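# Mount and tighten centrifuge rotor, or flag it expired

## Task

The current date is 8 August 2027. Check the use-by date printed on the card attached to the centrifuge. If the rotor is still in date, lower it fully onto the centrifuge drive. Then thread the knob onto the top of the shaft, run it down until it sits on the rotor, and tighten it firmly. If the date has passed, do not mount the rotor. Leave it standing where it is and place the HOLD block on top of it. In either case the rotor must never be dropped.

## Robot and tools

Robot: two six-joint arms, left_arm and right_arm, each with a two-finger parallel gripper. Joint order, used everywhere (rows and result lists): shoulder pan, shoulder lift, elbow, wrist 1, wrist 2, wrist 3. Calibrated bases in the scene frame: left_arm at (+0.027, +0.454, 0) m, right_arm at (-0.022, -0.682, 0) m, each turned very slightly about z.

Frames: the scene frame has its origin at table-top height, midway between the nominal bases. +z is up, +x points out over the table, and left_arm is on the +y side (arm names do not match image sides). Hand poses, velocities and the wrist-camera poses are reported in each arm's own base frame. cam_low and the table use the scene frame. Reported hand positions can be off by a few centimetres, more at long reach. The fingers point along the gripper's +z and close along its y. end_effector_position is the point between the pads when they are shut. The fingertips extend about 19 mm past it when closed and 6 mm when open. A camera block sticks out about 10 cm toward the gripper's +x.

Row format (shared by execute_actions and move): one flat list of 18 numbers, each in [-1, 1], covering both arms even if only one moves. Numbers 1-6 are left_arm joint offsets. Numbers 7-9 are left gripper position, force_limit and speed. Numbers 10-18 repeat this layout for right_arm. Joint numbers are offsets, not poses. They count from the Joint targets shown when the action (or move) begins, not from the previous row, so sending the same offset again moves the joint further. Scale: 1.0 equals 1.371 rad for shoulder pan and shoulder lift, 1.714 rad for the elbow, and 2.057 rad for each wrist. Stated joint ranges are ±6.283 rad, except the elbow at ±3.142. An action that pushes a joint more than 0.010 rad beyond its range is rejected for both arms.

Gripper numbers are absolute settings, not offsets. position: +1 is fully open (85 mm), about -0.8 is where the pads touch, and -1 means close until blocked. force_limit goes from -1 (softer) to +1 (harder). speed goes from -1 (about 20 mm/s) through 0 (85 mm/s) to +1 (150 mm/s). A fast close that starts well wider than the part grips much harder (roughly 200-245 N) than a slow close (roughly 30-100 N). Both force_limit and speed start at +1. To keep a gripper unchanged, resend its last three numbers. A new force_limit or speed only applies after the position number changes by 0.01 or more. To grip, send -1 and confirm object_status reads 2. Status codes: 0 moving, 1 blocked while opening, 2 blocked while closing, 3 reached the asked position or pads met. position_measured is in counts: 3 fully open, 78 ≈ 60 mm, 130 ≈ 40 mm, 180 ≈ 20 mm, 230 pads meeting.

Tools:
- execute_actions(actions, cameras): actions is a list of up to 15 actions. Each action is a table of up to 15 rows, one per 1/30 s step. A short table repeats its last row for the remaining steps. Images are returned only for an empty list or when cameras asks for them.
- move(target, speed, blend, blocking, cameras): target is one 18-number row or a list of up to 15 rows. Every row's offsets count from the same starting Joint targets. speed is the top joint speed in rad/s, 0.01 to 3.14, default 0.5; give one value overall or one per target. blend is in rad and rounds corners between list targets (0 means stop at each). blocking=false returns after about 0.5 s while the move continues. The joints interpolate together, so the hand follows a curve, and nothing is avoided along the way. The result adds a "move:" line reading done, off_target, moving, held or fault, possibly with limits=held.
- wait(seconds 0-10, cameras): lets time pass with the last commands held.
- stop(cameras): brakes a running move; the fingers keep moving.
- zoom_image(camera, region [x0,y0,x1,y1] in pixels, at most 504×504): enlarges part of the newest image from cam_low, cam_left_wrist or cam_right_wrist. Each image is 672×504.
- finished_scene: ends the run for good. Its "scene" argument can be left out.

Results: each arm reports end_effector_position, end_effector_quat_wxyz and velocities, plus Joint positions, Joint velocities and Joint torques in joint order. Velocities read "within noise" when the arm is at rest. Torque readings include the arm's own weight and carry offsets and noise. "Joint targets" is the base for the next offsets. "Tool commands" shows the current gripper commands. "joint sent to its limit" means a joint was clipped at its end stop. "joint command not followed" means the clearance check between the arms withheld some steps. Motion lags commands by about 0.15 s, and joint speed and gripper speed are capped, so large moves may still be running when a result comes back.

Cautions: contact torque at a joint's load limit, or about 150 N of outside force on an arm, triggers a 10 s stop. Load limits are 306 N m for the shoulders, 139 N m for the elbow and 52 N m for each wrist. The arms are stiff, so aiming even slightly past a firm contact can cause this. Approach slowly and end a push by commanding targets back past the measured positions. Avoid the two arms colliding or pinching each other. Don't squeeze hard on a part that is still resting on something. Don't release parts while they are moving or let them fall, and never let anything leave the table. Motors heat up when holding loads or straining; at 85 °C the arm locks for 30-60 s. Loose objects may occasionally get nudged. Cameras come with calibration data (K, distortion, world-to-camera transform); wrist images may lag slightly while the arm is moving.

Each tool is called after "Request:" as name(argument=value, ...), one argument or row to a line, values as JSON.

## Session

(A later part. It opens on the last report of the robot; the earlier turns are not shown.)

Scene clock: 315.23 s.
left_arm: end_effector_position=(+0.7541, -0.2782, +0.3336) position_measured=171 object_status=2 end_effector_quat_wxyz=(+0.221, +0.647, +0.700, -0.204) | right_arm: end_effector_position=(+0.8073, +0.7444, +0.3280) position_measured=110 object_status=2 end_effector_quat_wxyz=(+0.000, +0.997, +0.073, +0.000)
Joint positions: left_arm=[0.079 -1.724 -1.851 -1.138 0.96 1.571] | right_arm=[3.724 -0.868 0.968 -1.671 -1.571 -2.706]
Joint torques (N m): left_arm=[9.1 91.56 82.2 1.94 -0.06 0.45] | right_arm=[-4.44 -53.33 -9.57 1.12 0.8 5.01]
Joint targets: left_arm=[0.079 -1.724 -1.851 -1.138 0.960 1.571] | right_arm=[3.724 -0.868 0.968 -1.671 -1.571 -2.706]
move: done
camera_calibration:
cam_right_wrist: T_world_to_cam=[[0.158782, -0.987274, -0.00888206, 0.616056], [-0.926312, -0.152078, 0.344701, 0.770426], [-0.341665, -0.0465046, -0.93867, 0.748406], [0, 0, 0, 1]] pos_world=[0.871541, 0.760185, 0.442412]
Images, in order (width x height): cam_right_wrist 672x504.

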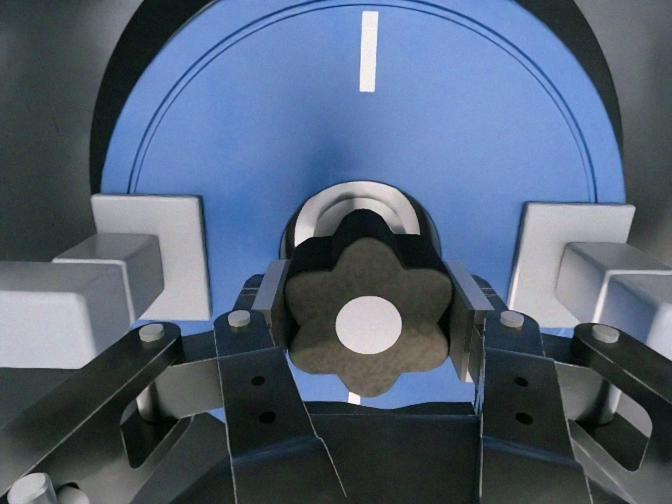

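Request:
move(
  target=[0,0,0,0,0,0,-1,-0.3,-1,0,0,0,0,0,0.5,-1,0.3,-1],
  speed=0.8,
  cameras=[],
)

Request:
move(
  target=[0,0,0,0,0,0,-1,-0.3,-1,0,0,0,0,0,0.5,-1,0.3,-1],
  speed=0.8,
  cameras=["cam_right_wrist"],
)

Scene clock: 317.53 s.
left_arm: end_effector_position=(+0.7541, -0.2782, +0.3336) position_measured=171 object_status=2 end_effector_quat_wxyz=(+0.221, +0.647, +0.700, -0.204) | right_arm: end_effector_position=(+0.8072, +0.7444, +0.3280) position_measured=110 object_status=2 end_effector_quat_wxyz=(+0.000, +0.904, -0.427, +0.000)
Joint positions: left_arm=[0.079 -1.724 -1.851 -1.138 0.96 1.571] | right_arm=[3.724 -0.868 0.968 -1.671 -1.571 -1.677]
Joint torques (N m): left_arm=[12.29 92.79 82.21 3.28 1.41 -0.59] | right_arm=[-3.32 -53.85 -18.17 -10.09 0.45 5.47]
Joint targets: left_arm=[0.079 -1.724 -1.851 -1.138 0.960 1.571] | right_arm=[3.724 -0.868 0.968 -1.671 -1.571 -1.677]
move: done
No camera images: "cameras" was empty.

Scene clock: 319.50 s.
left_arm: end_effector_position=(+0.7541, -0.2782, +0.3336) position_measured=171 object_status=2 end_effector_quat_wxyz=(+0.221, +0.647, +0.700, -0.204) | right_arm: end_effector_position=(+0.8073, +0.7444, +0.3280) position_measured=110 object_status=2 end_effector_quat_wxyz=(+0.000, -0.578, +0.816, +0.000)
Joint positions: left_arm=[0.079 -1.724 -1.851 -1.138 0.96 1.571] | right_arm=[3.724 -0.868 0.968 -1.671 -1.571 -0.649]
Joint torques (N m): left_arm=[11.15 90.98 82.13 3.29 1.47 -1.77] | right_arm=[-1.26 -54.06 -29.57 -5.75 -2.18 5.64]
Joint targets: left_arm=[0.079 -1.724 -1.851 -1.138 0.960 1.571] | right_arm=[3.724 -0.868 0.968 -1.671 -1.571 -0.648]
move: done
camera_calibration:
cam_right_wrist: T_world_to_cam=[[-0.946988, 0.321111, -0.01007, 0.535093], [0.298099, 0.889947, 0.345154, -0.993783], [0.119794, 0.323855, -0.938492, 0.100066], [0, 0, 0, 1]] pos_world=[0.790985, 0.680183, 0.442308]
Images, in order (width x height): cam_right_wrist 672x504.

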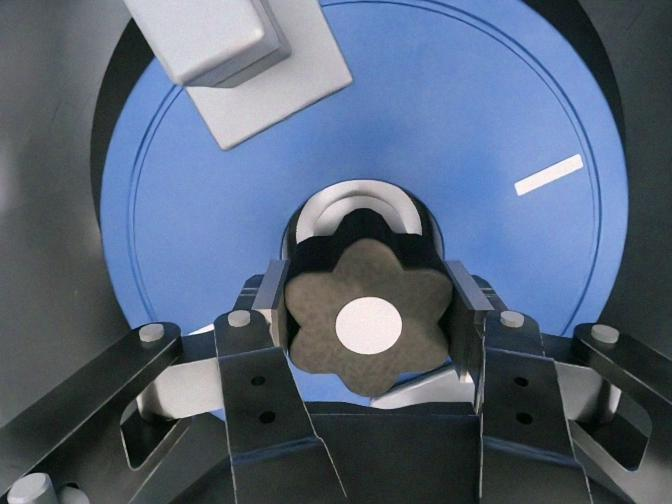

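Request:
move(
  target=[0,0,0,0,0,0,-1,-0.3,-1,0,-0.00009,-0.00051,0.00048,0,0,-1,0.3,-1],
  speed=0.03,
  cameras=[],
)

Request:
move(
  target=[0,0,0,0,0,0,-1,-0.3,-1,0,-0.00009,-0.00051,0.00048,0,0,-1,0.3,-1],
  speed=0.03,
  cameras=[],
)

Scene clock: 320.67 s.
left_arm: end_effector_position=(+0.7541, -0.2782, +0.3336) position_measured=171 object_status=2 end_effector_quat_wxyz=(+0.221, +0.647, +0.700, -0.204) | right_arm: end_effector_position=(+0.8073, +0.7444, +0.3285) position_measured=110 object_status=2 end_effector_quat_wxyz=(+0.000, -0.577, +0.816, +0.000)
Joint positions: left_arm=[0.079 -1.724 -1.851 -1.138 0.96 1.571] | right_arm=[3.724 -0.868 0.967 -1.67 -1.571 -0.648]
Joint torques (N m): left_arm=[10.17 89.88 81.65 4.18 1.5 -1.32] | right_arm=[0.14 -73.15 -43.24 -1.5 -0.46 4.2]
Joint targets: left_arm=[0.079 -1.724 -1.851 -1.138 0.960 1.571] | right_arm=[3.724 -0.868 0.967 -1.670 -1.571 -0.648]
move: done
No camera images: "cameras" was empty.

Scene clock: 321.37 s.
left_arm: end_effector_position=(+0.7541, -0.2782, +0.3336) position_measured=171 object_status=2 end_effector_quat_wxyz=(+0.221, +0.647, +0.700, -0.204) | right_arm: end_effector_position=(+0.8073, +0.7444, +0.3292) position_measured=110 object_status=2 end_effector_quat_wxyz=(+0.000, -0.577, +0.816, +0.000)
Joint positions: left_arm=[0.079 -1.724 -1.851 -1.138 0.96 1.571] | right_arm=[3.724 -0.868 0.966 -1.669 -1.571 -0.648]
Joint torques (N m): left_arm=[9.65 92.05 81.79 4.29 1.76 -1.85] | right_arm=[0.9 -97.55 -52.7 -2.79 0.91 2.92]
Joint targets: left_arm=[0.079 -1.724 -1.851 -1.138 0.960 1.571] | right_arm=[3.724 -0.868 0.966 -1.669 -1.571 -0.648]
move: done
No camera images: "cameras" was empty.

Request:
move(
  target=[0,0,0,0,0,0,-1,-0.3,-1,0,-0.00009,-0.00051,0.00048,0,0,-1,0.3,-1],
  speed=0.03,
  cameras=["cam_right_wrist"],
)

Scene clock: 322.23 s.
left_arm: end_effector_position=(+0.7541, -0.2782, +0.3336) position_measured=171 object_status=2 end_effector_quat_wxyz=(+0.221, +0.647, +0.700, -0.204) | right_arm: end_effector_position=(+0.8073, +0.7444, +0.3302) position_measured=110 object_status=2 end_effector_quat_wxyz=(+0.000, -0.577, +0.816, +0.000)
Joint positions: left_arm=[0.079 -1.724 -1.851 -1.138 0.96 1.571] | right_arm=[3.724 -0.869 0.965 -1.668 -1.571 -0.648]
Joint torques (N m): left_arm=[11.61 89.41 80.89 4.94 1.98 -2.61] | right_arm=[1.18 -99.31 -51.02 -6.46 1.82 1.15]
Joint targets: left_arm=[0.079 -1.724 -1.851 -1.138 0.960 1.571] | right_arm=[3.724 -0.869 0.965 -1.668 -1.571 -0.648]
move: done
camera_calibration:
cam_right_wrist: T_world_to_cam=[[-0.946901, 0.32136, -0.0103068, 0.534981], [0.298216, 0.889786, 0.345467, -0.994666], [0.12019, 0.32405, -0.938374, 0.101631], [0, 0, 0, 1]] pos_world=[0.790985, 0.680185, 0.444506]
Images, in order (width x height): cam_right_wrist 672x504.

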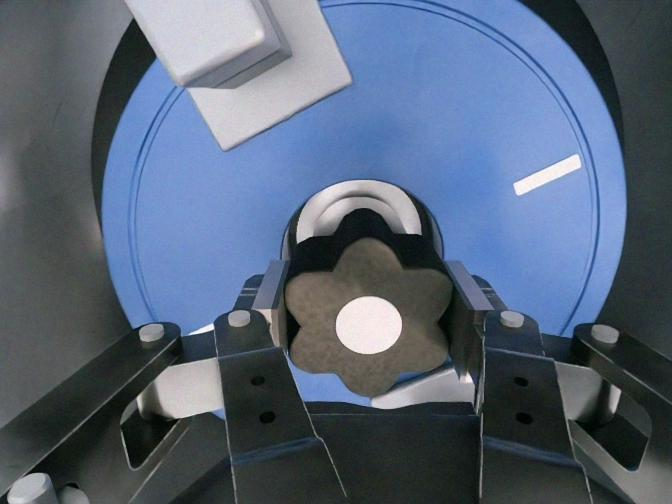

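Request:
zoom_image(
  camera="cam_right_wrist",
  region=[260, 150, 470, 310],
)

Scaled by 2.400.

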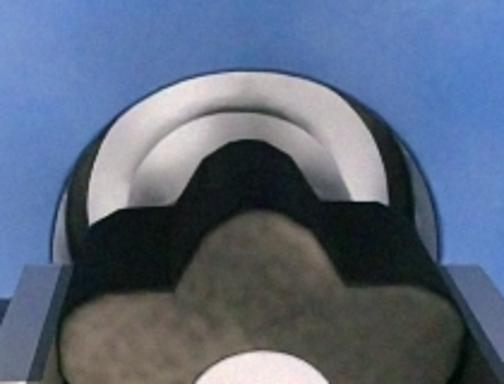

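Request:
move(
  target=[0,0,0,0,0,0,-1,-0.3,-1,0,0.00029,0.00172,-0.0016,0,0,-1,0.3,-1],
  speed=0.03,
  cameras=["cam_right_wrist"],
)

Request:
zoom_image(
  camera="cam_right_wrist",
  region=[275, 160, 445, 280],
)

Scene clock: 325.30 s.
left_arm: end_effector_position=(+0.7541, -0.2782, +0.3336) position_measured=171 object_status=2 end_effector_quat_wxyz=(+0.221, +0.647, +0.700, -0.204) | right_arm: end_effector_position=(+0.8073, +0.7444, +0.3281) position_measured=110 object_status=2 end_effector_quat_wxyz=(+0.000, -0.577, +0.816, +0.000)
Joint positions: left_arm=[0.079 -1.724 -1.851 -1.138 0.96 1.571] | right_arm=[3.724 -0.868 0.968 -1.671 -1.571 -0.648]
Joint torques (N m): left_arm=[9.7 88.09 81.47 5.04 1.76 -2.49] | right_arm=[3.35 -55.87 -16.08 -8.96 1.08 -2.84]
Joint targets: left_arm=[0.079 -1.724 -1.851 -1.138 0.960 1.571] | right_arm=[3.724 -0.868 0.968 -1.671 -1.571 -0.648]
move: done
camera_calibration:
cam_right_wrist: T_world_to_cam=[[-0.946923, 0.321299, -0.0102303, 0.534984], [0.298187, 0.889807, 0.345439, -0.993919], [0.120092, 0.324053, -0.938385, 0.0997406], [0, 0, 0, 1]] pos_world=[0.790985, 0.680184, 0.442406]
Images, in order (width x height): cam_right_wrist 672x504.

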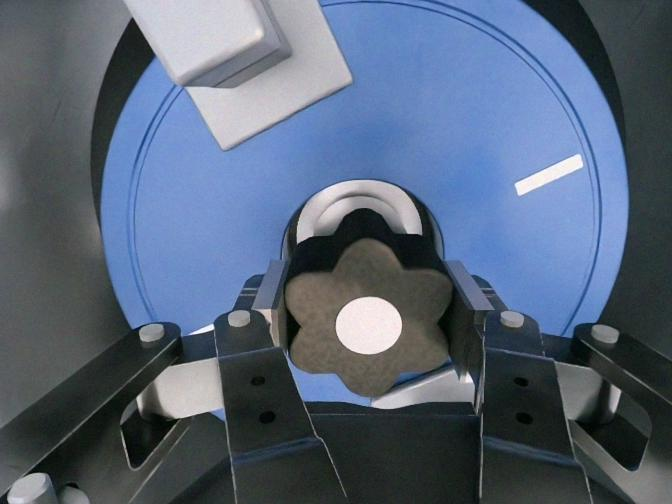

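Scaled by 2.965.

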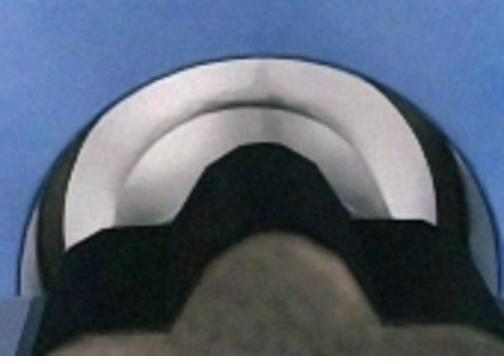

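Request:
move(
  target=[0,0,0,0,0,0,-1,-0.3,-1,0,0.00004,0.0003,-0.00028,0,0.7,-1,0.3,-1],
  speed=0.9,
  cameras=[],
)

Request:
move(
  target=[0,0,0,0,0,0,-1,-0.3,-1,0,0,0,0,0,0.7,-1,0.3,-1],
  speed=0.9,
  cameras=[],
)

Request:
move(
  target=[0,0,0,0,0,0,-1,-0.3,-1,0,0,0,0,0,0.7,-1,0.3,-1],
  speed=0.9,
  cameras=["cam_right_wrist"],
)

Scene clock: 328.10 s.
left_arm: end_effector_position=(+0.7541, -0.2782, +0.3336) position_measured=171 object_status=2 end_effector_quat_wxyz=(+0.221, +0.647, +0.700, -0.204) | right_arm: end_effector_position=(+0.8072, +0.7444, +0.3275) position_measured=110 object_status=2 end_effector_quat_wxyz=(+0.000, +0.104, +0.995, +0.000)
Joint positions: left_arm=[0.079 -1.724 -1.851 -1.138 0.96 1.571] | right_arm=[3.724 -0.868 0.968 -1.671 -1.571 0.791]
Joint torques (N m): left_arm=[11.06 84.57 79.83 5.12 1.6 -2.65] | right_arm=[5.6 -49.7 -19.66 -14.93 -1.71 5.24]
Joint targets: left_arm=[0.079 -1.724 -1.851 -1.138 0.960 1.571] | right_arm=[3.724 -0.868 0.968 -1.671 -1.571 0.792]
move: done
No camera images: "cameras" was empty.

Scene clock: 330.40 s.
left_arm: end_effector_position=(+0.7541, -0.2782, +0.3336) position_measured=171 object_status=2 end_effector_quat_wxyz=(+0.221, +0.647, +0.700, -0.204) | right_arm: end_effector_position=(+0.8072, +0.7444, +0.3274) position_measured=110 object_status=2 end_effector_quat_wxyz=(+0.000, +0.734, +0.679, +0.000)
Joint positions: left_arm=[0.079 -1.724 -1.851 -1.138 0.96 1.571] | right_arm=[3.724 -0.868 0.969 -1.672 -1.571 2.231]
Joint torques (N m): left_arm=[11.57 86.16 78.94 4.98 1.66 -2.52] | right_arm=[-14.45 -81.52 -33.17 -7.56 -4.05 4.74]
Joint targets: left_arm=[0.079 -1.724 -1.851 -1.138 0.960 1.571] | right_arm=[3.724 -0.868 0.968 -1.671 -1.571 2.232]
move: done
No camera images: "cameras" was empty.

Scene clock: 332.70 s.
left_arm: end_effector_position=(+0.7541, -0.2782, +0.3336) position_measured=171 object_status=2 end_effector_quat_wxyz=(+0.221, +0.647, +0.700, -0.204) | right_arm: end_effector_position=(+0.8073, +0.7444, +0.3274) position_measured=110 object_status=2 end_effector_quat_wxyz=(+0.000, +1.000, +0.026, +0.000)
Joint positions: left_arm=[0.079 -1.724 -1.851 -1.138 0.96 1.571] | right_arm=[3.724 -0.868 0.969 -1.671 -1.571 3.672]
Joint torques (N m): left_arm=[8.67 85.92 78.03 4.77 1.43 -3.04] | right_arm=[-13.44 -107.81 -47.6 -1.42 -3.33 5.02]
Joint targets: left_arm=[0.079 -1.724 -1.851 -1.138 0.960 1.571] | right_arm=[3.724 -0.868 0.968 -1.671 -1.571 3.672]
move: done
camera_calibration:
cam_right_wrist: T_world_to_cam=[[0.0652297, -0.99783, -0.00899821, 0.699459], [-0.9365, -0.064329, 0.344717, 0.71355], [-0.344548, -0.014059, -0.938663, 0.726022], [0, 0, 0, 1]] pos_world=[0.872763, 0.754051, 0.441812]
Images, in order (width x height): cam_right_wrist 672x504.

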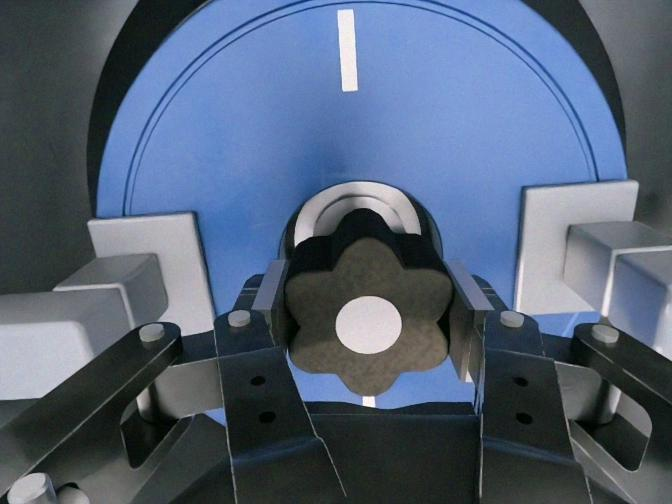

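Request:
move(
  target=[0,0,0,0,0,0,-1,-0.3,-1,0,0.00015,0.00086,-0.0008,0,0,-1,0.3,-1],
  speed=0.03,
  cameras=[],
)

Scene clock: 333.63 s.
left_arm: end_effector_position=(+0.7541, -0.2782, +0.3336) position_measured=171 object_status=2 end_effector_quat_wxyz=(+0.221, +0.647, +0.700, -0.204) | right_arm: end_effector_position=(+0.8073, +0.7444, +0.3267) position_measured=110 object_status=2 end_effector_quat_wxyz=(+0.000, +1.000, +0.026, +0.000)
Joint positions: left_arm=[0.079 -1.724 -1.851 -1.138 0.96 1.571] | right_arm=[3.724 -0.868 0.97 -1.673 -1.571 3.672]
Joint torques (N m): left_arm=[8.54 82.02 78.67 4.81 1.52 -2.73] | right_arm=[-8.95 -77.85 -25.8 -7.25 -2.6 4.37]
Joint targets: left_arm=[0.079 -1.724 -1.851 -1.138 0.960 1.571] | right_arm=[3.724 -0.868 0.970 -1.673 -1.571 3.672]
move: done
No camera images: "cameras" was empty.

Request:
move(
  target=[0,0,0,0,0,0,-1,-0.3,-1,0,0.00006,0.00034,-0.00032,0,0.6,-1,0.3,-1],
  speed=0.9,
  cameras=[],
)

Request:
move(
  target=[0,0,0,0,0,0,-1,-0.3,-1,0,0.00006,0.00034,-0.00032,0,0.6,-1,0.3,-1],
  speed=0.9,
  cameras=["cam_right_wrist"],
)

Scene clock: 335.97 s.
left_arm: end_effector_position=(+0.7541, -0.2782, +0.3336) position_measured=171 object_status=2 end_effector_quat_wxyz=(+0.221, +0.647, +0.700, -0.204) | right_arm: end_effector_position=(+0.8072, +0.7444, +0.3260) position_measured=110 object_status=2 end_effector_quat_wxyz=(+0.000, +0.831, -0.557, +0.000)
Joint positions: left_arm=[0.079 -1.724 -1.851 -1.138 0.96 1.571] | right_arm=[3.724 -0.868 0.971 -1.674 -1.571 4.906]
Joint torques (N m): left_arm=[7.63 83.7 79.24 5.13 1.78 -2.69] | right_arm=[2.29 -67.94 -26.75 -10.85 -0.97 5]
Joint targets: left_arm=[0.079 -1.724 -1.851 -1.138 0.960 1.571] | right_arm=[3.724 -0.868 0.971 -1.674 -1.571 4.906]
move: done
No camera images: "cameras" was empty.

Scene clock: 338.03 s.
left_arm: end_effector_position=(+0.7541, -0.2782, +0.3336) position_measured=171 object_status=2 end_effector_quat_wxyz=(+0.221, +0.647, +0.700, -0.204) | right_arm: end_effector_position=(+0.8072, +0.7444, +0.3256) position_measured=110 object_status=2 end_effector_quat_wxyz=(+0.000, -0.355, +0.935, +0.000)
Joint positions: left_arm=[0.079 -1.724 -1.851 -1.138 0.96 1.571] | right_arm=[3.724 -0.868 0.971 -1.674 -1.571 6.14]
Joint torques (N m): left_arm=[7.62 82.34 79.87 5.11 1.63 -2.48] | right_arm=[6.46 -68.47 -31.25 -16.38 0.51 5.72]
Joint targets: left_arm=[0.079 -1.724 -1.851 -1.138 0.960 1.571] | right_arm=[3.724 -0.868 0.971 -1.674 -1.571 6.140]
move: done
camera_calibration:
cam_right_wrist: T_world_to_cam=[[-0.672938, 0.739631, -0.0100421, 0.00225783], [0.691801, 0.634111, 0.345418, -1.12035], [0.26185, 0.225498, -0.938395, 0.0563683], [0, 0, 0, 1]] pos_world=[0.761817, 0.696044, 0.439907]
Images, in order (width x height): cam_right_wrist 672x504.

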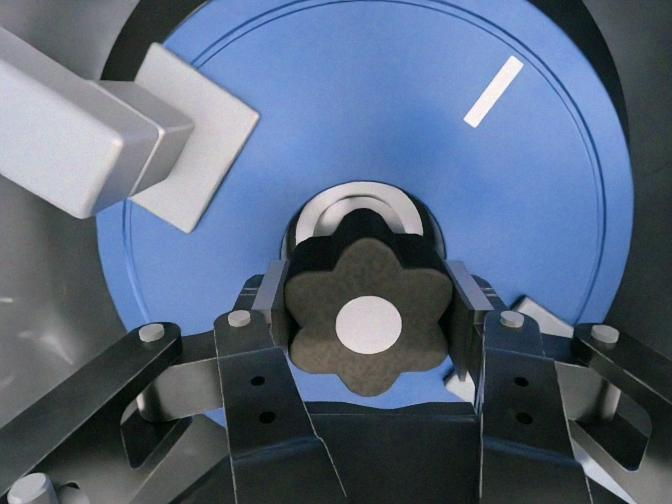

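Request:
execute_actions(
  actions=[
    [[0,0,0,0,0,0,-1,-0.3,-1,0,0,0,0,0,0,1,0.3,-0.7]],
    [[0,0,0,0,0,0,-1,-0.3,-1,0,0,0,0,0,0,1,0.3,-0.7]],
  ],
  cameras=["cam_right_wrist"],
)

Scene clock: 340.27 s.
left_arm: end_effector_position=(+0.7541, -0.2782, +0.3336) position_measured=171 object_status=2 end_effector_quat_wxyz=(+0.221, +0.647, +0.700, -0.204) | right_arm: end_effector_position=(+0.8072, +0.7444, +0.3256) position_measured=3 object_status=0 end_effector_quat_wxyz=(+0.000, -0.355, +0.935, +0.000)
Joint positions: left_arm=[0.079 -1.724 -1.851 -1.138 0.96 1.571] | right_arm=[3.724 -0.868 0.971 -1.674 -1.571 6.14]
Joint torques (N m): left_arm=[7.47 80.77 78.81 5.18 1.69 -2.7] | right_arm=[2.16 -99.8 -50.24 -1.33 1.46 -3.58]
Joint targets: left_arm=[0.079 -1.724 -1.851 -1.138 0.960 1.571] | right_arm=[3.724 -0.868 0.971 -1.674 -1.571 6.140]
Step readings (joint positions of left_arm | right_arm):
0: [0.079 -1.724 -1.851 -1.138 0.960 1.571] | [3.724 -0.868 0.971 -1.674 -1.571 6.140]
1: [0.079 -1.724 -1.851 -1.138 0.960 1.571] | [3.724 -0.868 0.971 -1.674 -1.571 6.140]
2: [0.079 -1.724 -1.851 -1.138 0.960 1.571] | [3.724 -0.868 0.971 -1.674 -1.571 6.140]
4: [0.079 -1.724 -1.851 -1.138 0.960 1.571] | [3.724 -0.868 0.971 -1.675 -1.571 6.140]
8: [0.079 -1.724 -1.851 -1.138 0.960 1.571] | [3.724 -0.868 0.971 -1.675 -1.571 6.140]
15: [0.079 -1.724 -1.851 -1.138 0.960 1.571] | [3.724 -0.868 0.971 -1.675 -1.571 6.140]
16: [0.079 -1.724 -1.851 -1.138 0.960 1.571] | [3.724 -0.868 0.971 -1.674 -1.571 6.140]
17: [0.079 -1.724 -1.851 -1.138 0.960 1.571] | [3.724 -0.868 0.971 -1.674 -1.571 6.140]
19: [0.079 -1.724 -1.851 -1.138 0.960 1.571] | [3.724 -0.868 0.971 -1.674 -1.571 6.140]
23: [0.079 -1.724 -1.851 -1.138 0.960 1.571] | [3.724 -0.868 0.971 -1.674 -1.571 6.140]
30: [0.079 -1.724 -1.851 -1.138 0.960 1.571] | [3.724 -0.868 0.971 -1.674 -1.571 6.140]
camera_calibration:
cam_right_wrist: T_world_to_cam=[[-0.672841, 0.73972, -0.00999186, 0.0020991], [0.691896, 0.634007, 0.34542, -1.12035], [0.261849, 0.2255, -0.938395, 0.0563676], [0, 0, 0, 1]] pos_world=[0.761817, 0.696044, 0.439907]
Images, in order (width x height): cam_right_wrist 672x504.

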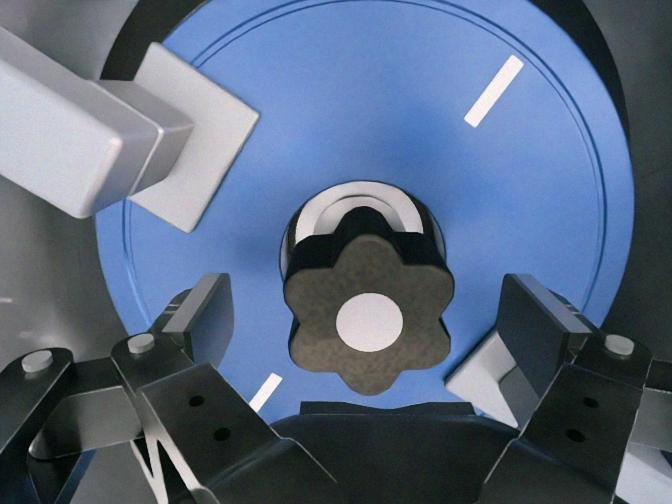

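Request:
move(
  target=[0,0,0,0,0,0,-1,-0.3,-1,0,0,0,0,0,-0.9333,1,0.3,-0.7],
  speed=2.5,
  cameras=[],
)

Request:
move(
  target=[0,0,0,0,0,0,-1,-0.3,-1,0,0,0,0,0,-0.9333,1,0.3,-0.7],
  speed=2.5,
  cameras=[],
)

Request:
move(
  target=[0,0,0,0,0,0,-1,-0.3,-1,0,0,0,0,0,-0.9333,1,0.3,-0.7],
  speed=2.5,
  cameras=[],
)

Request:
move(
  target=[0,0,0,0,0,0,-1,-0.3,-1,0,0,0,0,0,-0.9333,1,0.3,-0.7],
  speed=2.5,
  cameras=[],
)

Request:
move(
  target=[0,0,0,0,0,0,-1,-0.3,-1,0,0,0,0,0,-0.9333,1,0.3,-0.7],
  speed=2.5,
  cameras=[],
)

Request:
move(
  target=[0,0,0,0,0,0,-1,-0.3,-1,0,0,0,0,0,-0.9333,1,0.3,-0.7],
  speed=2.5,
  cameras=["cam_right_wrist"],
)

Scene clock: 342.57 s.
left_arm: end_effector_position=(+0.7541, -0.2782, +0.3336) position_measured=171 object_status=2 end_effector_quat_wxyz=(+0.221, +0.647, +0.700, -0.204) | right_arm: end_effector_position=(+0.8072, +0.7444, +0.3256) position_measured=3 object_status=3 end_effector_quat_wxyz=(+0.000, +0.969, -0.246, +0.000)
Joint positions: left_arm=[0.079 -1.724 -1.851 -1.138 0.96 1.571] | right_arm=[3.724 -0.868 0.971 -1.674 -1.571 4.221]
Joint torques (N m): left_arm=[7.04 80.52 78.04 4.85 1.59 -2.41] | right_arm=[-3.15 -98.41 -49.52 -1.8 1.11 -5.12]
Joint targets: left_arm=[0.079 -1.724 -1.851 -1.138 0.960 1.571] | right_arm=[3.724 -0.868 0.971 -1.674 -1.571 4.220]
move: done
No camera images: "cameras" was empty.

Scene clock: 344.37 s.
left_arm: end_effector_position=(+0.7541, -0.2782, +0.3336) position_measured=171 object_status=2 end_effector_quat_wxyz=(+0.221, +0.647, +0.700, -0.204) | right_arm: end_effector_position=(+0.8072, +0.7444, +0.3256) position_measured=3 object_status=3 end_effector_quat_wxyz=(+0.000, +0.757, +0.653, +0.000)
Joint positions: left_arm=[0.079 -1.724 -1.851 -1.138 0.96 1.571] | right_arm=[3.724 -0.868 0.971 -1.674 -1.571 2.301]
Joint torques (N m): left_arm=[7.72 80.7 78.43 5.03 1.75 -2.42] | right_arm=[-7.72 -99.43 -49.83 -2.52 0.91 -5.04]
Joint targets: left_arm=[0.079 -1.724 -1.851 -1.138 0.960 1.571] | right_arm=[3.724 -0.868 0.971 -1.674 -1.571 2.300]
move: done
No camera images: "cameras" was empty.

Scene clock: 346.17 s.
left_arm: end_effector_position=(+0.7541, -0.2782, +0.3336) position_measured=171 object_status=2 end_effector_quat_wxyz=(+0.221, +0.647, +0.700, -0.204) | right_arm: end_effector_position=(+0.8072, +0.7444, +0.3256) position_measured=3 object_status=3 end_effector_quat_wxyz=(+0.000, -0.101, +0.995, +0.000)
Joint positions: left_arm=[0.079 -1.724 -1.851 -1.138 0.96 1.571] | right_arm=[3.724 -0.868 0.971 -1.674 -1.571 0.381]
Joint torques (N m): left_arm=[6.74 78.68 77.44 4.87 1.69 -2.4] | right_arm=[-11.32 -98.92 -49.28 -2.94 0.76 -4.66]
Joint targets: left_arm=[0.079 -1.724 -1.851 -1.138 0.960 1.571] | right_arm=[3.724 -0.868 0.971 -1.674 -1.571 0.380]
move: done
No camera images: "cameras" was empty.

Scene clock: 347.97 s.
left_arm: end_effector_position=(+0.7541, -0.2782, +0.3336) position_measured=171 object_status=2 end_effector_quat_wxyz=(+0.221, +0.647, +0.700, -0.204) | right_arm: end_effector_position=(+0.8072, +0.7444, +0.3256) position_measured=3 object_status=3 end_effector_quat_wxyz=(+0.000, +0.873, -0.488, +0.000)
Joint positions: left_arm=[0.079 -1.724 -1.851 -1.138 0.96 1.571] | right_arm=[3.724 -0.868 0.971 -1.674 -1.571 -1.539]
Joint torques (N m): left_arm=[6.93 79.73 77.27 4.39 1.52 -2.48] | right_arm=[-14.38 -98.48 -48.82 -3.63 0.51 -4.92]
Joint targets: left_arm=[0.079 -1.724 -1.851 -1.138 0.960 1.571] | right_arm=[3.724 -0.868 0.971 -1.674 -1.571 -1.540]
move: done
No camera images: "cameras" was empty.

Scene clock: 349.77 s.
left_arm: end_effector_position=(+0.7541, -0.2782, +0.3336) position_measured=171 object_status=2 end_effector_quat_wxyz=(+0.221, +0.647, +0.700, -0.204) | right_arm: end_effector_position=(+0.8072, +0.7444, +0.3256) position_measured=3 object_status=3 end_effector_quat_wxyz=(+0.000, +0.900, +0.435, +0.000)
Joint positions: left_arm=[0.079 -1.724 -1.851 -1.138 0.96 1.571] | right_arm=[3.724 -0.868 0.971 -1.674 -1.571 -3.459]
Joint torques (N m): left_arm=[6.85 75.89 77.52 5.04 1.49 -2.73] | right_arm=[-14.02 -97.82 -48.64 -4.34 0.27 -4.69]
Joint targets: left_arm=[0.079 -1.724 -1.851 -1.138 0.960 1.571] | right_arm=[3.724 -0.868 0.971 -1.674 -1.571 -3.460]
move: done
No camera images: "cameras" was empty.

Scene clock: 351.57 s.
left_arm: end_effector_position=(+0.7541, -0.2782, +0.3336) position_measured=171 object_status=2 end_effector_quat_wxyz=(+0.221, +0.647, +0.700, -0.204) | right_arm: end_effector_position=(+0.8072, +0.7444, +0.3256) position_measured=3 object_status=3 end_effector_quat_wxyz=(+0.000, +0.160, +0.987, +0.000)
Joint positions: left_arm=[0.079 -1.724 -1.851 -1.138 0.96 1.571] | right_arm=[3.724 -0.868 0.971 -1.674 -1.571 -5.379]
Joint torques (N m): left_arm=[5.94 78.43 76.45 5.04 1.66 -2.65] | right_arm=[-13.7 -98 -47.87 -4.94 -0.17 -4.87]
Joint targets: left_arm=[0.079 -1.724 -1.851 -1.138 0.960 1.571] | right_arm=[3.724 -0.868 0.971 -1.674 -1.571 -5.380]
move: done
camera_calibration:
cam_right_wrist: T_world_to_cam=[[0.303632, 0.952742, -0.00954764, -0.944864], [0.894979, -0.281757, 0.34587, -0.602799], [0.326834, -0.113562, -0.938234, 0.256266], [0, 0, 0, 1]] pos_world=[0.742626, 0.759471, 0.439906]
Images, in order (width x height): cam_right_wrist 672x504.

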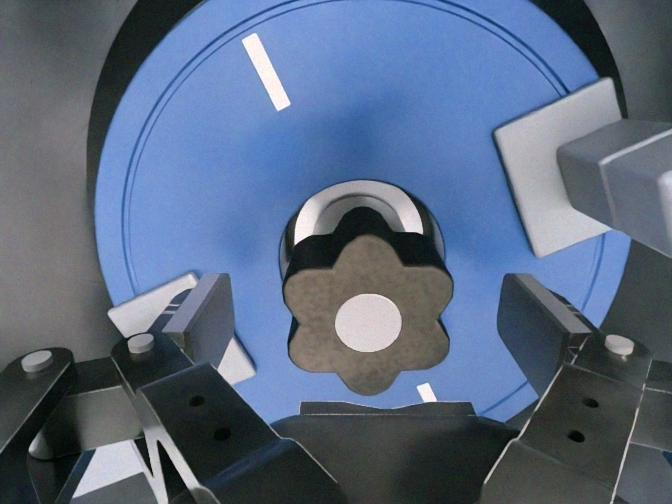

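Request:
execute_actions(
  actions=[
    [[0,0,0,0,0,0,-1,-0.3,-1,0,0,0,0,0,0,-1,0.3,-1]],
    [[0,0,0,0,0,0,-1,-0.3,-1,0,0,0,0,0,0,-1,0.3,-1]],
    [[0,0,0,0,0,0,-1,-0.3,-1,0,0,0,0,0,0,-1,0.3,-1]],
    [[0,0,0,0,0,0,-1,-0.3,-1,0,0,0,0,0,0,-1,0.3,-1]],
  ],
  cameras=[],
)

Scene clock: 354.23 s.
left_arm: end_effector_position=(+0.7541, -0.2782, +0.3336) position_measured=171 object_status=2 end_effector_quat_wxyz=(+0.221, +0.647, +0.700, -0.204) | right_arm: end_effector_position=(+0.8072, +0.7444, +0.3257) position_measured=110 object_status=0 end_effector_quat_wxyz=(+0.000, +0.160, +0.987, +0.000)
Joint positions: left_arm=[0.079 -1.724 -1.851 -1.138 0.96 1.571] | right_arm=[3.724 -0.868 0.971 -1.674 -1.571 -5.38]
Joint torques (N m): left_arm=[7.59 76.25 77 4.86 1.51 -2.44] | right_arm=[-13.05 -89.41 -44.29 -5.66 -0.52 -4.45]
Joint targets: left_arm=[0.079 -1.724 -1.851 -1.138 0.960 1.571] | right_arm=[3.724 -0.868 0.971 -1.674 -1.571 -5.380]
Step readings (joint positions of left_arm | right_arm):
0: [0.079 -1.724 -1.851 -1.138 0.960 1.571] | [3.724 -0.868 0.971 -1.674 -1.571 -5.380]
1: [0.079 -1.724 -1.851 -1.138 0.960 1.571] | [3.724 -0.868 0.971 -1.674 -1.571 -5.380]
2: [0.079 -1.724 -1.851 -1.138 0.960 1.571] | [3.724 -0.868 0.971 -1.674 -1.571 -5.380]
4: [0.079 -1.724 -1.851 -1.138 0.960 1.571] | [3.724 -0.868 0.971 -1.674 -1.571 -5.380]
8: [0.079 -1.724 -1.851 -1.138 0.960 1.571] | [3.724 -0.868 0.971 -1.674 -1.571 -5.380]
15: [0.079 -1.724 -1.851 -1.138 0.960 1.571] | [3.724 -0.868 0.971 -1.674 -1.571 -5.380]
16: [0.079 -1.724 -1.851 -1.138 0.960 1.571] | [3.724 -0.868 0.971 -1.674 -1.571 -5.380]
17: [0.079 -1.724 -1.851 -1.138 0.960 1.571] | [3.724 -0.868 0.971 -1.674 -1.571 -5.380]
19: [0.079 -1.724 -1.851 -1.138 0.960 1.571] | [3.724 -0.868 0.971 -1.674 -1.571 -5.380]
23: [0.079 -1.724 -1.851 -1.138 0.960 1.571] | [3.724 -0.868 0.971 -1.674 -1.571 -5.380]
30: [0.079 -1.724 -1.851 -1.138 0.960 1.571] | [3.724 -0.868 0.971 -1.674 -1.571 -5.380]
31: [0.079 -1.724 -1.851 -1.138 0.960 1.571] | [3.724 -0.868 0.971 -1.674 -1.571 -5.380]
32: [0.079 -1.724 -1.851 -1.138 0.960 1.571] | [3.724 -0.868 0.971 -1.674 -1.571 -5.380]
34: [0.079 -1.724 -1.851 -1.138 0.960 1.571] | [3.724 -0.868 0.971 -1.674 -1.571 -5.380]
38: [0.079 -1.724 -1.851 -1.138 0.960 1.571] | [3.724 -0.868 0.971 -1.674 -1.571 -5.380]
45: [0.079 -1.724 -1.851 -1.138 0.960 1.571] | [3.724 -0.868 0.971 -1.674 -1.571 -5.380]
46: [0.079 -1.724 -1.851 -1.138 0.960 1.571] | [3.724 -0.868 0.971 -1.674 -1.571 -5.380]
47: [0.079 -1.724 -1.851 -1.138 0.960 1.571] | [3.724 -0.868 0.971 -1.674 -1.571 -5.380]
49: [0.079 -1.724 -1.851 -1.138 0.960 1.571] | [3.724 -0.868 0.971 -1.674 -1.571 -5.380]
53: [0.079 -1.724 -1.851 -1.138 0.960 1.571] | [3.724 -0.868 0.971 -1.674 -1.571 -5.380]
60: [0.079 -1.724 -1.851 -1.138 0.960 1.571] | [3.724 -0.868 0.971 -1.674 -1.571 -5.380]
No camera images: "cameras" was empty.

Request:
move(
  target=[0,0,0,0,0,0,-1,-0.3,-1,0,0.00009,0.00051,-0.00048,0,0.7295,-1,0.3,-1],
  speed=1.0,
  cameras=[],
)

Request:
move(
  target=[0,0,0,0,0,0,-1,-0.3,-1,0,0.00009,0.00051,-0.00048,0,0.7295,-1,0.3,-1],
  speed=1.0,
  cameras=["cam_right_wrist"],
)

Scene clock: 356.70 s.
left_arm: end_effector_position=(+0.7541, -0.2782, +0.3336) position_measured=171 object_status=2 end_effector_quat_wxyz=(+0.221, +0.647, +0.700, -0.204) | right_arm: end_effector_position=(+0.8072, +0.7444, +0.3250) position_measured=110 object_status=2 end_effector_quat_wxyz=(+0.000, +0.790, +0.613, +0.000)
Joint positions: left_arm=[0.079 -1.724 -1.851 -1.138 0.96 1.571] | right_arm=[3.724 -0.868 0.972 -1.675 -1.571 -3.879]
Joint torques (N m): left_arm=[4.19 76.23 75.19 5.03 1.53 -2.56] | right_arm=[-13.34 -73.06 -30.53 -12.51 -0.88 5.15]
Joint targets: left_arm=[0.079 -1.724 -1.851 -1.138 0.960 1.571] | right_arm=[3.724 -0.868 0.972 -1.675 -1.571 -3.879]
move: done
No camera images: "cameras" was empty.

Scene clock: 358.93 s.
left_arm: end_effector_position=(+0.7541, -0.2782, +0.3336) position_measured=171 object_status=2 end_effector_quat_wxyz=(+0.221, +0.647, +0.700, -0.204) | right_arm: end_effector_position=(+0.8072, +0.7444, +0.3244) position_measured=110 object_status=2 end_effector_quat_wxyz=(+0.000, +0.996, -0.090, +0.000)
Joint positions: left_arm=[0.079 -1.724 -1.851 -1.138 0.96 1.571] | right_arm=[3.724 -0.868 0.973 -1.676 -1.571 -2.378]
Joint torques (N m): left_arm=[3.95 73.89 74.72 4.67 1.35 -2.39] | right_arm=[-12.72 -76.56 -32.67 -12.48 -1.17 4.97]
Joint targets: left_arm=[0.079 -1.724 -1.851 -1.138 0.960 1.571] | right_arm=[3.724 -0.868 0.973 -1.676 -1.571 -2.378]
move: done
camera_calibration:
cam_right_wrist: T_world_to_cam=[[-0.167234, -0.985875, -0.00910377, 0.878195], [-0.925998, 0.153894, 0.344737, 0.54367], [-0.338467, 0.066082, -0.938655, 0.658538], [0, 0, 0, 1]] pos_world=[0.873195, 0.738606, 0.438711]
Images, in order (width x height): cam_right_wrist 672x504.

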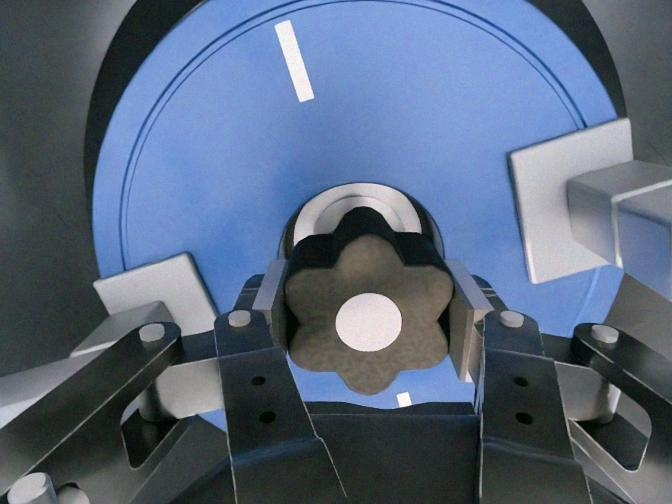

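Request:
move(
  target=[0,0,0,0,0,0,-1,-0.3,-1,0,0.0001,0.00056,-0.00052,0,0.7295,-1,0.3,-1],
  speed=1.0,
  cameras=[],
)

Request:
move(
  target=[0,0,0,0,0,0,-1,-0.3,-1,0,0.0001,0.00056,-0.00052,0,0.7295,-1,0.3,-1],
  speed=1.0,
  cameras=[],
)

Scene clock: 361.43 s.
left_arm: end_effector_position=(+0.7541, -0.2782, +0.3336) position_measured=171 object_status=2 end_effector_quat_wxyz=(+0.221, +0.647, +0.700, -0.204) | right_arm: end_effector_position=(+0.8072, +0.7444, +0.3237) position_measured=110 object_status=2 end_effector_quat_wxyz=(+0.000, -0.667, +0.745, +0.000)
Joint positions: left_arm=[0.079 -1.724 -1.851 -1.138 0.96 1.571] | right_arm=[3.724 -0.867 0.974 -1.677 -1.571 -0.878]
Joint torques (N m): left_arm=[5.24 74.68 74.41 4.79 1.41 -2.18] | right_arm=[-12.87 -77.69 -33 -12.04 -1.57 5.04]
Joint targets: left_arm=[0.079 -1.724 -1.851 -1.138 0.960 1.571] | right_arm=[3.724 -0.867 0.974 -1.677 -1.571 -0.877]
move: done
No camera images: "cameras" was empty.

Scene clock: 363.67 s.
left_arm: end_effector_position=(+0.7541, -0.2782, +0.3336) position_measured=171 object_status=2 end_effector_quat_wxyz=(+0.221, +0.647, +0.700, -0.204) | right_arm: end_effector_position=(+0.8072, +0.7444, +0.3230) position_measured=110 object_status=2 end_effector_quat_wxyz=(+0.000, +0.020, +1.000, +0.000)
Joint positions: left_arm=[0.079 -1.724 -1.851 -1.138 0.96 1.571] | right_arm=[3.724 -0.867 0.975 -1.679 -1.571 0.623]
Joint torques (N m): left_arm=[3.94 71.89 74.6 4.64 1.67 -2.31] | right_arm=[-12.66 -79.65 -32.74 -11.12 -2.02 4.93]
Joint targets: left_arm=[0.079 -1.724 -1.851 -1.138 0.960 1.571] | right_arm=[3.724 -0.867 0.975 -1.679 -1.571 0.623]
move: done
No camera images: "cameras" was empty.

Request:
move(
  target=[0,0,0,0,0,0,-1,-0.3,-1,0,0.0001,0.00056,-0.00052,0,0.7295,-1,0.3,-1],
  speed=1.0,
  cameras=[],
)

Request:
move(
  target=[0,0,0,0,0,0,-1,-0.3,-1,0,0.0001,0.00056,-0.00052,0,0.7295,-1,0.3,-1],
  speed=1.0,
  cameras=["cam_right_wrist"],
)

Scene clock: 366.07 s.
left_arm: end_effector_position=(+0.7541, -0.2782, +0.3336) position_measured=171 object_status=2 end_effector_quat_wxyz=(+0.221, +0.647, +0.700, -0.204) | right_arm: end_effector_position=(+0.8072, +0.7443, +0.3224) position_measured=110 object_status=2 end_effector_quat_wxyz=(+0.000, +0.697, +0.718, +0.000)
Joint positions: left_arm=[0.079 -1.724 -1.851 -1.138 0.96 1.571] | right_arm=[3.724 -0.867 0.976 -1.68 -1.571 2.124]
Joint torques (N m): left_arm=[-10.17 158.59 21.01 -15.81 1.7 -2.48] | right_arm=[-4.15 -61.12 -31.46 -22.67 2.43 36.05]
Joint targets: left_arm=[0.079 -1.724 -1.851 -1.138 0.960 1.571] | right_arm=[3.724 -0.867 0.976 -1.680 -1.571 2.124]
move: done
No camera images: "cameras" was empty.

Scene clock: 367.63 s.
left_arm: end_effector_position=(+0.7709, -0.2779, +0.3337) position_measured=171 object_status=2 end_effector_quat_wxyz=(+0.236, +0.656, +0.692, -0.188) | right_arm: end_effector_position=(+0.8072, +0.7444, +0.3222) position_measured=110 object_status=2 end_effector_quat_wxyz=(+0.000, +0.773, +0.634, +0.000)
Joint positions: left_arm=[0.078 -1.739 -1.844 -1.087 0.958 1.582] | right_arm=[3.724 -0.867 0.976 -1.68 -1.571 2.351]
Joint torques (N m): left_arm=[6.09 83.19 72.3 4.12 -0.32 -2.86] | right_arm=[-35.28 -63.05 -20.86 1.93 -4.59 29.07]
Joint targets: left_arm=[0.078 -1.739 -1.844 -1.087 0.958 1.582] | right_arm=[3.724 -0.867 0.976 -1.680 -1.571 2.351]
Tool commands: left_gripper/position=-1.0 left_gripper/force_limit=-0.301961 left_gripper/speed=-1.0 right_gripper/position=-1.0 right_gripper/force_limit=+0.3 right_gripper/speed=-1.0
FORCE FAULT: contact force on the left arm reached its limit, and that arm stopped. The contact can be on any part of that arm, not only on its tool. That arm's remaining commands of this call were not run. That arm is still stopped at the end of this call. That arm stays stopped for about 9 more seconds. Until then a move that you send moves the other arm only, and its call returns only when the move has ended. Once the stop has ended, the next robot result says so. If the stop ends while you think or write, that arm runs what you send next, counted from new Joint targets: where its joints stand when the stop ends. While its stop runs, that arm takes no new command, but its gripper still runs the gripper command that each later call begins with. Until it ends, the stop uses up actions while you think or wait. An arm that is not stopped still takes commands.
move: fault (left_arm), off_target (right_arm; braked at the fault stop of left_arm); left_arm: the wrist 1 is farthest, 0.051 rad from its target; right_arm: the wrist 3 is farthest, 1.274 rad from its target
camera_calibration:
cam_right_wrist: T_world_to_cam=[[0.98288, -0.184039, -0.00878934, -0.647135], [-0.169721, -0.922914, 0.345578, 0.735192], [-0.0717116, -0.33817, -0.938349, 0.742008], [0, 0, 0, 1]] pos_world=[0.814044, 0.810346, 0.436509]
Images, in order (width x height): cam_right_wrist 672x504.

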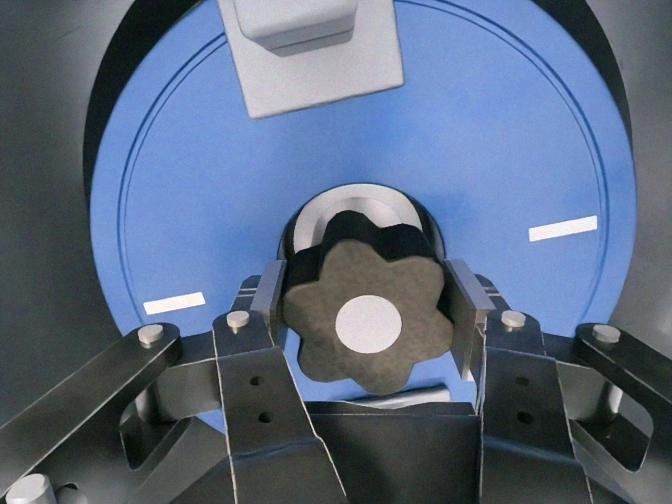

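Request:
wait(
  seconds=0.5,
  cameras=["cam_left_wrist", "cam_low", "cam_right_wrist"],
)

Scene clock: 368.67 s.
left_arm: end_effector_position=(+0.7709, -0.2779, +0.3337) position_measured=171 object_status=2 end_effector_quat_wxyz=(+0.236, +0.656, +0.692, -0.188) | right_arm: end_effector_position=(+0.8072, +0.7444, +0.3222) position_measured=110 object_status=2 end_effector_quat_wxyz=(+0.000, +0.773, +0.634, +0.000)
Joint positions: left_arm=[0.078 -1.739 -1.844 -1.087 0.958 1.582] | right_arm=[3.724 -0.867 0.976 -1.68 -1.571 2.351]
Joint torques (N m): left_arm=[6 81.9 70.3 3.58 -0.75 -2.38] | right_arm=[-34.44 -67.75 -20.88 1.83 -4.75 23.08]
Joint targets: left_arm=[0.078 -1.739 -1.844 -1.087 0.958 1.582] | right_arm=[3.724 -0.867 0.976 -1.680 -1.571 2.351]
Tool commands: left_gripper/position=-1.0 left_gripper/force_limit=-0.301961 left_gripper/speed=-1.0 right_gripper/position=-1.0 right_gripper/force_limit=+0.3 right_gripper/speed=-1.0
FORCE FAULT, CONTINUED: the left arm was still stopped when this call began, by the force fault that an earlier result reported. Since the last result the stop counts as 2 of the actions that you can send in this scene. That arm is still stopped at the end of this call. That arm stays stopped for about 8 more seconds. If the stop ends while you think or write, that arm runs what you send next, counted from new Joint targets: where its joints stand when the stop ends. While its stop runs, that arm takes no new command, but its gripper still runs the gripper command that each later call begins with.
wait: 0.50 s; at rest from the start
camera_calibration:
cam_left_wrist: T_world_to_cam=[[0.997737, 0.054983, 0.0387047, -0.755959], [-0.000609567, -0.568202, 0.822889, -0.413195], [0.067237, -0.82105, -0.566882, 0.0395852], [0, 0, 0, 1]] pos_world=[0.751335, -0.160712, 0.391713]
cam_right_wrist: T_world_to_cam=[[0.98288, -0.184039, -0.00878934, -0.647135], [-0.169721, -0.922914, 0.345578, 0.735192], [-0.0717116, -0.33817, -0.938349, 0.742008], [0, 0, 0, 1]] pos_world=[0.814044, 0.810346, 0.436509]

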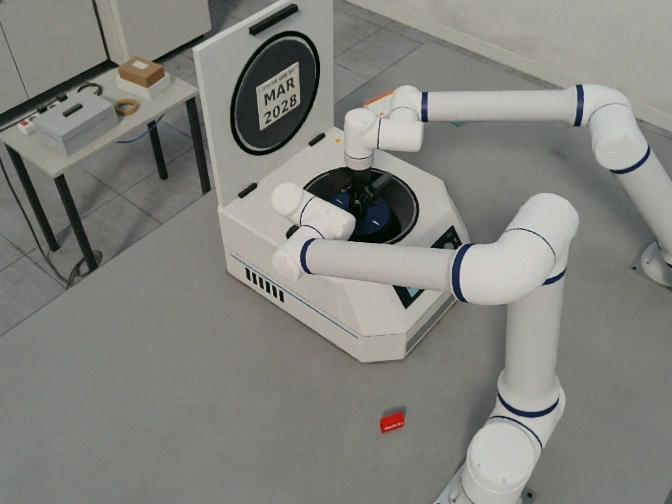

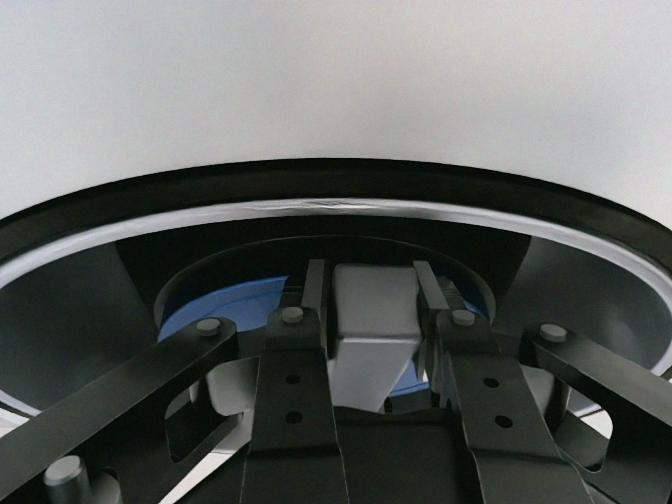

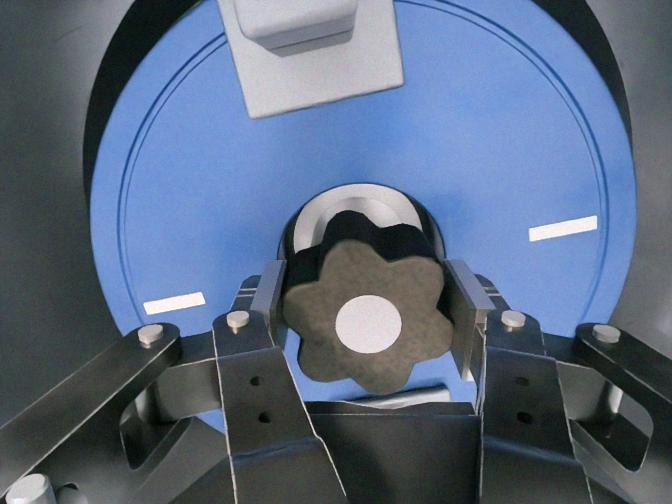

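Request:
move(
  target=[0,0,0,0,0,0,-1,-0.3,-1,0,0,0,0,0,-0.02,-1,0.3,-1],
  speed=0.2,
  cameras=[],
)

Scene clock: 369.80 s.
left_arm: end_effector_position=(+0.7708, -0.2779, +0.3338) position_measured=171 object_status=2 end_effector_quat_wxyz=(+0.236, +0.656, +0.692, -0.189) | right_arm: end_effector_position=(+0.8072, +0.7443, +0.3222) position_measured=110 object_status=2 end_effector_quat_wxyz=(+0.000, +0.760, +0.650, +0.000)
Joint positions: left_arm=[0.078 -1.739 -1.844 -1.087 0.958 1.582] | right_arm=[3.724 -0.867 0.976 -1.68 -1.571 2.31]
Joint torques (N m): left_arm=[8.63 74.02 72.21 7.35 -0.33 -2.83] | right_arm=[-25.04 -73.11 -20.48 1.74 -4.7 3.62]
Joint targets: left_arm=[0.078 -1.739 -1.844 -1.087 0.958 1.582] | right_arm=[3.724 -0.867 0.976 -1.680 -1.571 2.310]
Tool commands: left_gripper/position=-1.0 left_gripper/force_limit=-0.301961 left_gripper/speed=-1.0 right_gripper/position=-1.0 right_gripper/force_limit=+0.3 right_gripper/speed=-1.0
FORCE FAULT, CONTINUED: the left arm was still stopped when this call began, by the force fault that an earlier result reported. That arm ran no command of this call. That arm is still stopped at the end of this call. That arm stays stopped for about 6 more seconds. If the stop ends while you think or write, that arm runs what you send next, counted from new Joint targets: where its joints stand when the stop ends. While its stop runs, that arm takes no new command, but its gripper still runs the gripper command that each later call begins with.
move: done (right_arm), not run (left_arm; its earlier fault stop)
No camera images: "cameras" was empty.

Request:
execute_actions(
  actions=[
    [[0,0,0,0,0,0,-1,-0.3,-1,0,0,0,0,0,0,1,0.3,-0.7]],
    [[0,0,0,0,0,0,-1,-0.3,-1,0,0,0,0,0,0,1,0.3,-0.7]],
  ],
  cameras=["cam_right_wrist", "cam_left_wrist"],
)

Scene clock: 371.43 s.
left_arm: end_effector_position=(+0.7706, -0.2779, +0.3339) position_measured=171 object_status=2 end_effector_quat_wxyz=(+0.236, +0.656, +0.692, -0.189) | right_arm: end_effector_position=(+0.8072, +0.7444, +0.3222) position_measured=3 object_status=0 end_effector_quat_wxyz=(+0.000, +0.760, +0.650, +0.000)
Joint positions: left_arm=[0.078 -1.738 -1.844 -1.088 0.958 1.582] | right_arm=[3.724 -0.867 0.976 -1.68 -1.571 2.31]
Joint torques (N m): left_arm=[5.8 60.13 73.02 12.01 -0.37 -2.61] | right_arm=[8.56 -98.97 -50.33 -11.65 1.59 2.84]
Joint targets: left_arm=[0.078 -1.738 -1.844 -1.088 0.958 1.582] | right_arm=[3.724 -0.867 0.976 -1.680 -1.571 2.310]
Tool commands: left_gripper/position=-1.0 left_gripper/force_limit=-0.301961 left_gripper/speed=-1.0 right_gripper/position=+1.0 right_gripper/force_limit=+0.3 right_gripper/speed=-0.7
FORCE FAULT, CONTINUED: the left arm was still stopped when this call began, by the force fault that an earlier result reported. That arm ran no command of this call. That arm is still stopped at the end of this call. That arm stays stopped for about 5 more seconds. If the stop ends while you think or write, that arm runs what you send next, counted from new Joint targets: where its joints stand when the stop ends. While its stop runs, that arm takes no new command, but its gripper still runs the gripper command that each later call begins with.
Step readings (joint positions of left_arm | right_arm):
0: [0.078 -1.739 -1.844 -1.087 0.958 1.582] | [3.724 -0.867 0.976 -1.680 -1.571 2.310]
1: [0.078 -1.739 -1.844 -1.087 0.958 1.582] | [3.724 -0.867 0.976 -1.680 -1.571 2.310]
2: [0.078 -1.739 -1.844 -1.087 0.958 1.582] | [3.724 -0.867 0.976 -1.680 -1.571 2.310]
4: [0.078 -1.739 -1.844 -1.087 0.958 1.582] | [3.724 -0.867 0.976 -1.680 -1.571 2.310]
8: [0.078 -1.738 -1.844 -1.088 0.958 1.582] | [3.724 -0.867 0.976 -1.680 -1.572 2.310]
15: [0.078 -1.738 -1.844 -1.088 0.958 1.582] | [3.724 -0.867 0.976 -1.680 -1.572 2.310]
16: [0.078 -1.738 -1.844 -1.088 0.958 1.582] | [3.724 -0.867 0.976 -1.680 -1.572 2.310]
17: [0.078 -1.738 -1.844 -1.088 0.958 1.582] | [3.724 -0.867 0.976 -1.680 -1.571 2.310]
19: [0.078 -1.738 -1.844 -1.088 0.958 1.582] | [3.724 -0.867 0.976 -1.680 -1.571 2.310]
23: [0.078 -1.738 -1.844 -1.088 0.958 1.582] | [3.724 -0.867 0.976 -1.680 -1.571 2.310]
30: [0.078 -1.738 -1.844 -1.088 0.958 1.582] | [3.724 -0.867 0.976 -1.680 -1.571 2.310]
camera_calibration:
cam_left_wrist: T_world_to_cam=[[0.997771, 0.054965, 0.0378444, -0.755349], [0.0000825602, -0.568114, 0.82295, -0.413864], [0.0667334, -0.821112, -0.566852, 0.0399363], [0, 0, 0, 1]] pos_world=[0.751034, -0.160812, 0.391813]
cam_right_wrist: T_world_to_cam=[[0.989628, -0.143386, -0.00879761, -0.682845], [-0.131546, -0.929116, 0.345599, 0.708974], [-0.0577282, -0.340857, -0.938341, 0.732716], [0, 0, 0, 1]] pos_world=[0.811324, 0.81056, 0.436509]
Images, in order (width x height): cam_left_wrist 672x504, cam_right_wrist 672x504.

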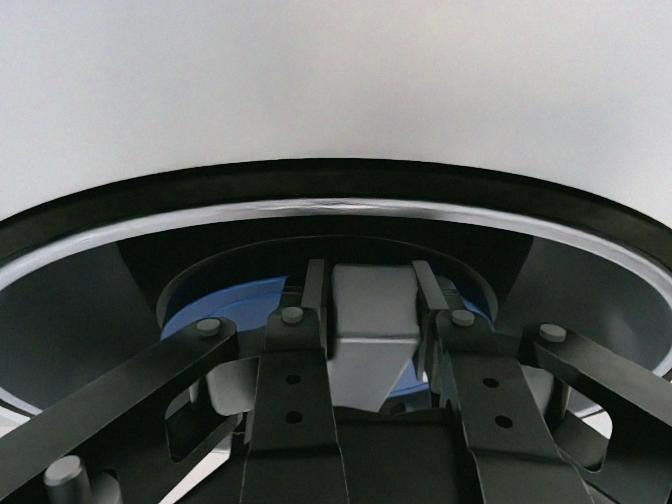

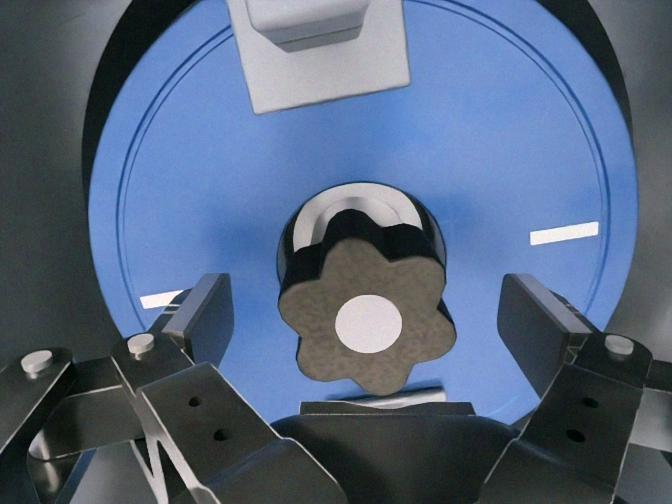

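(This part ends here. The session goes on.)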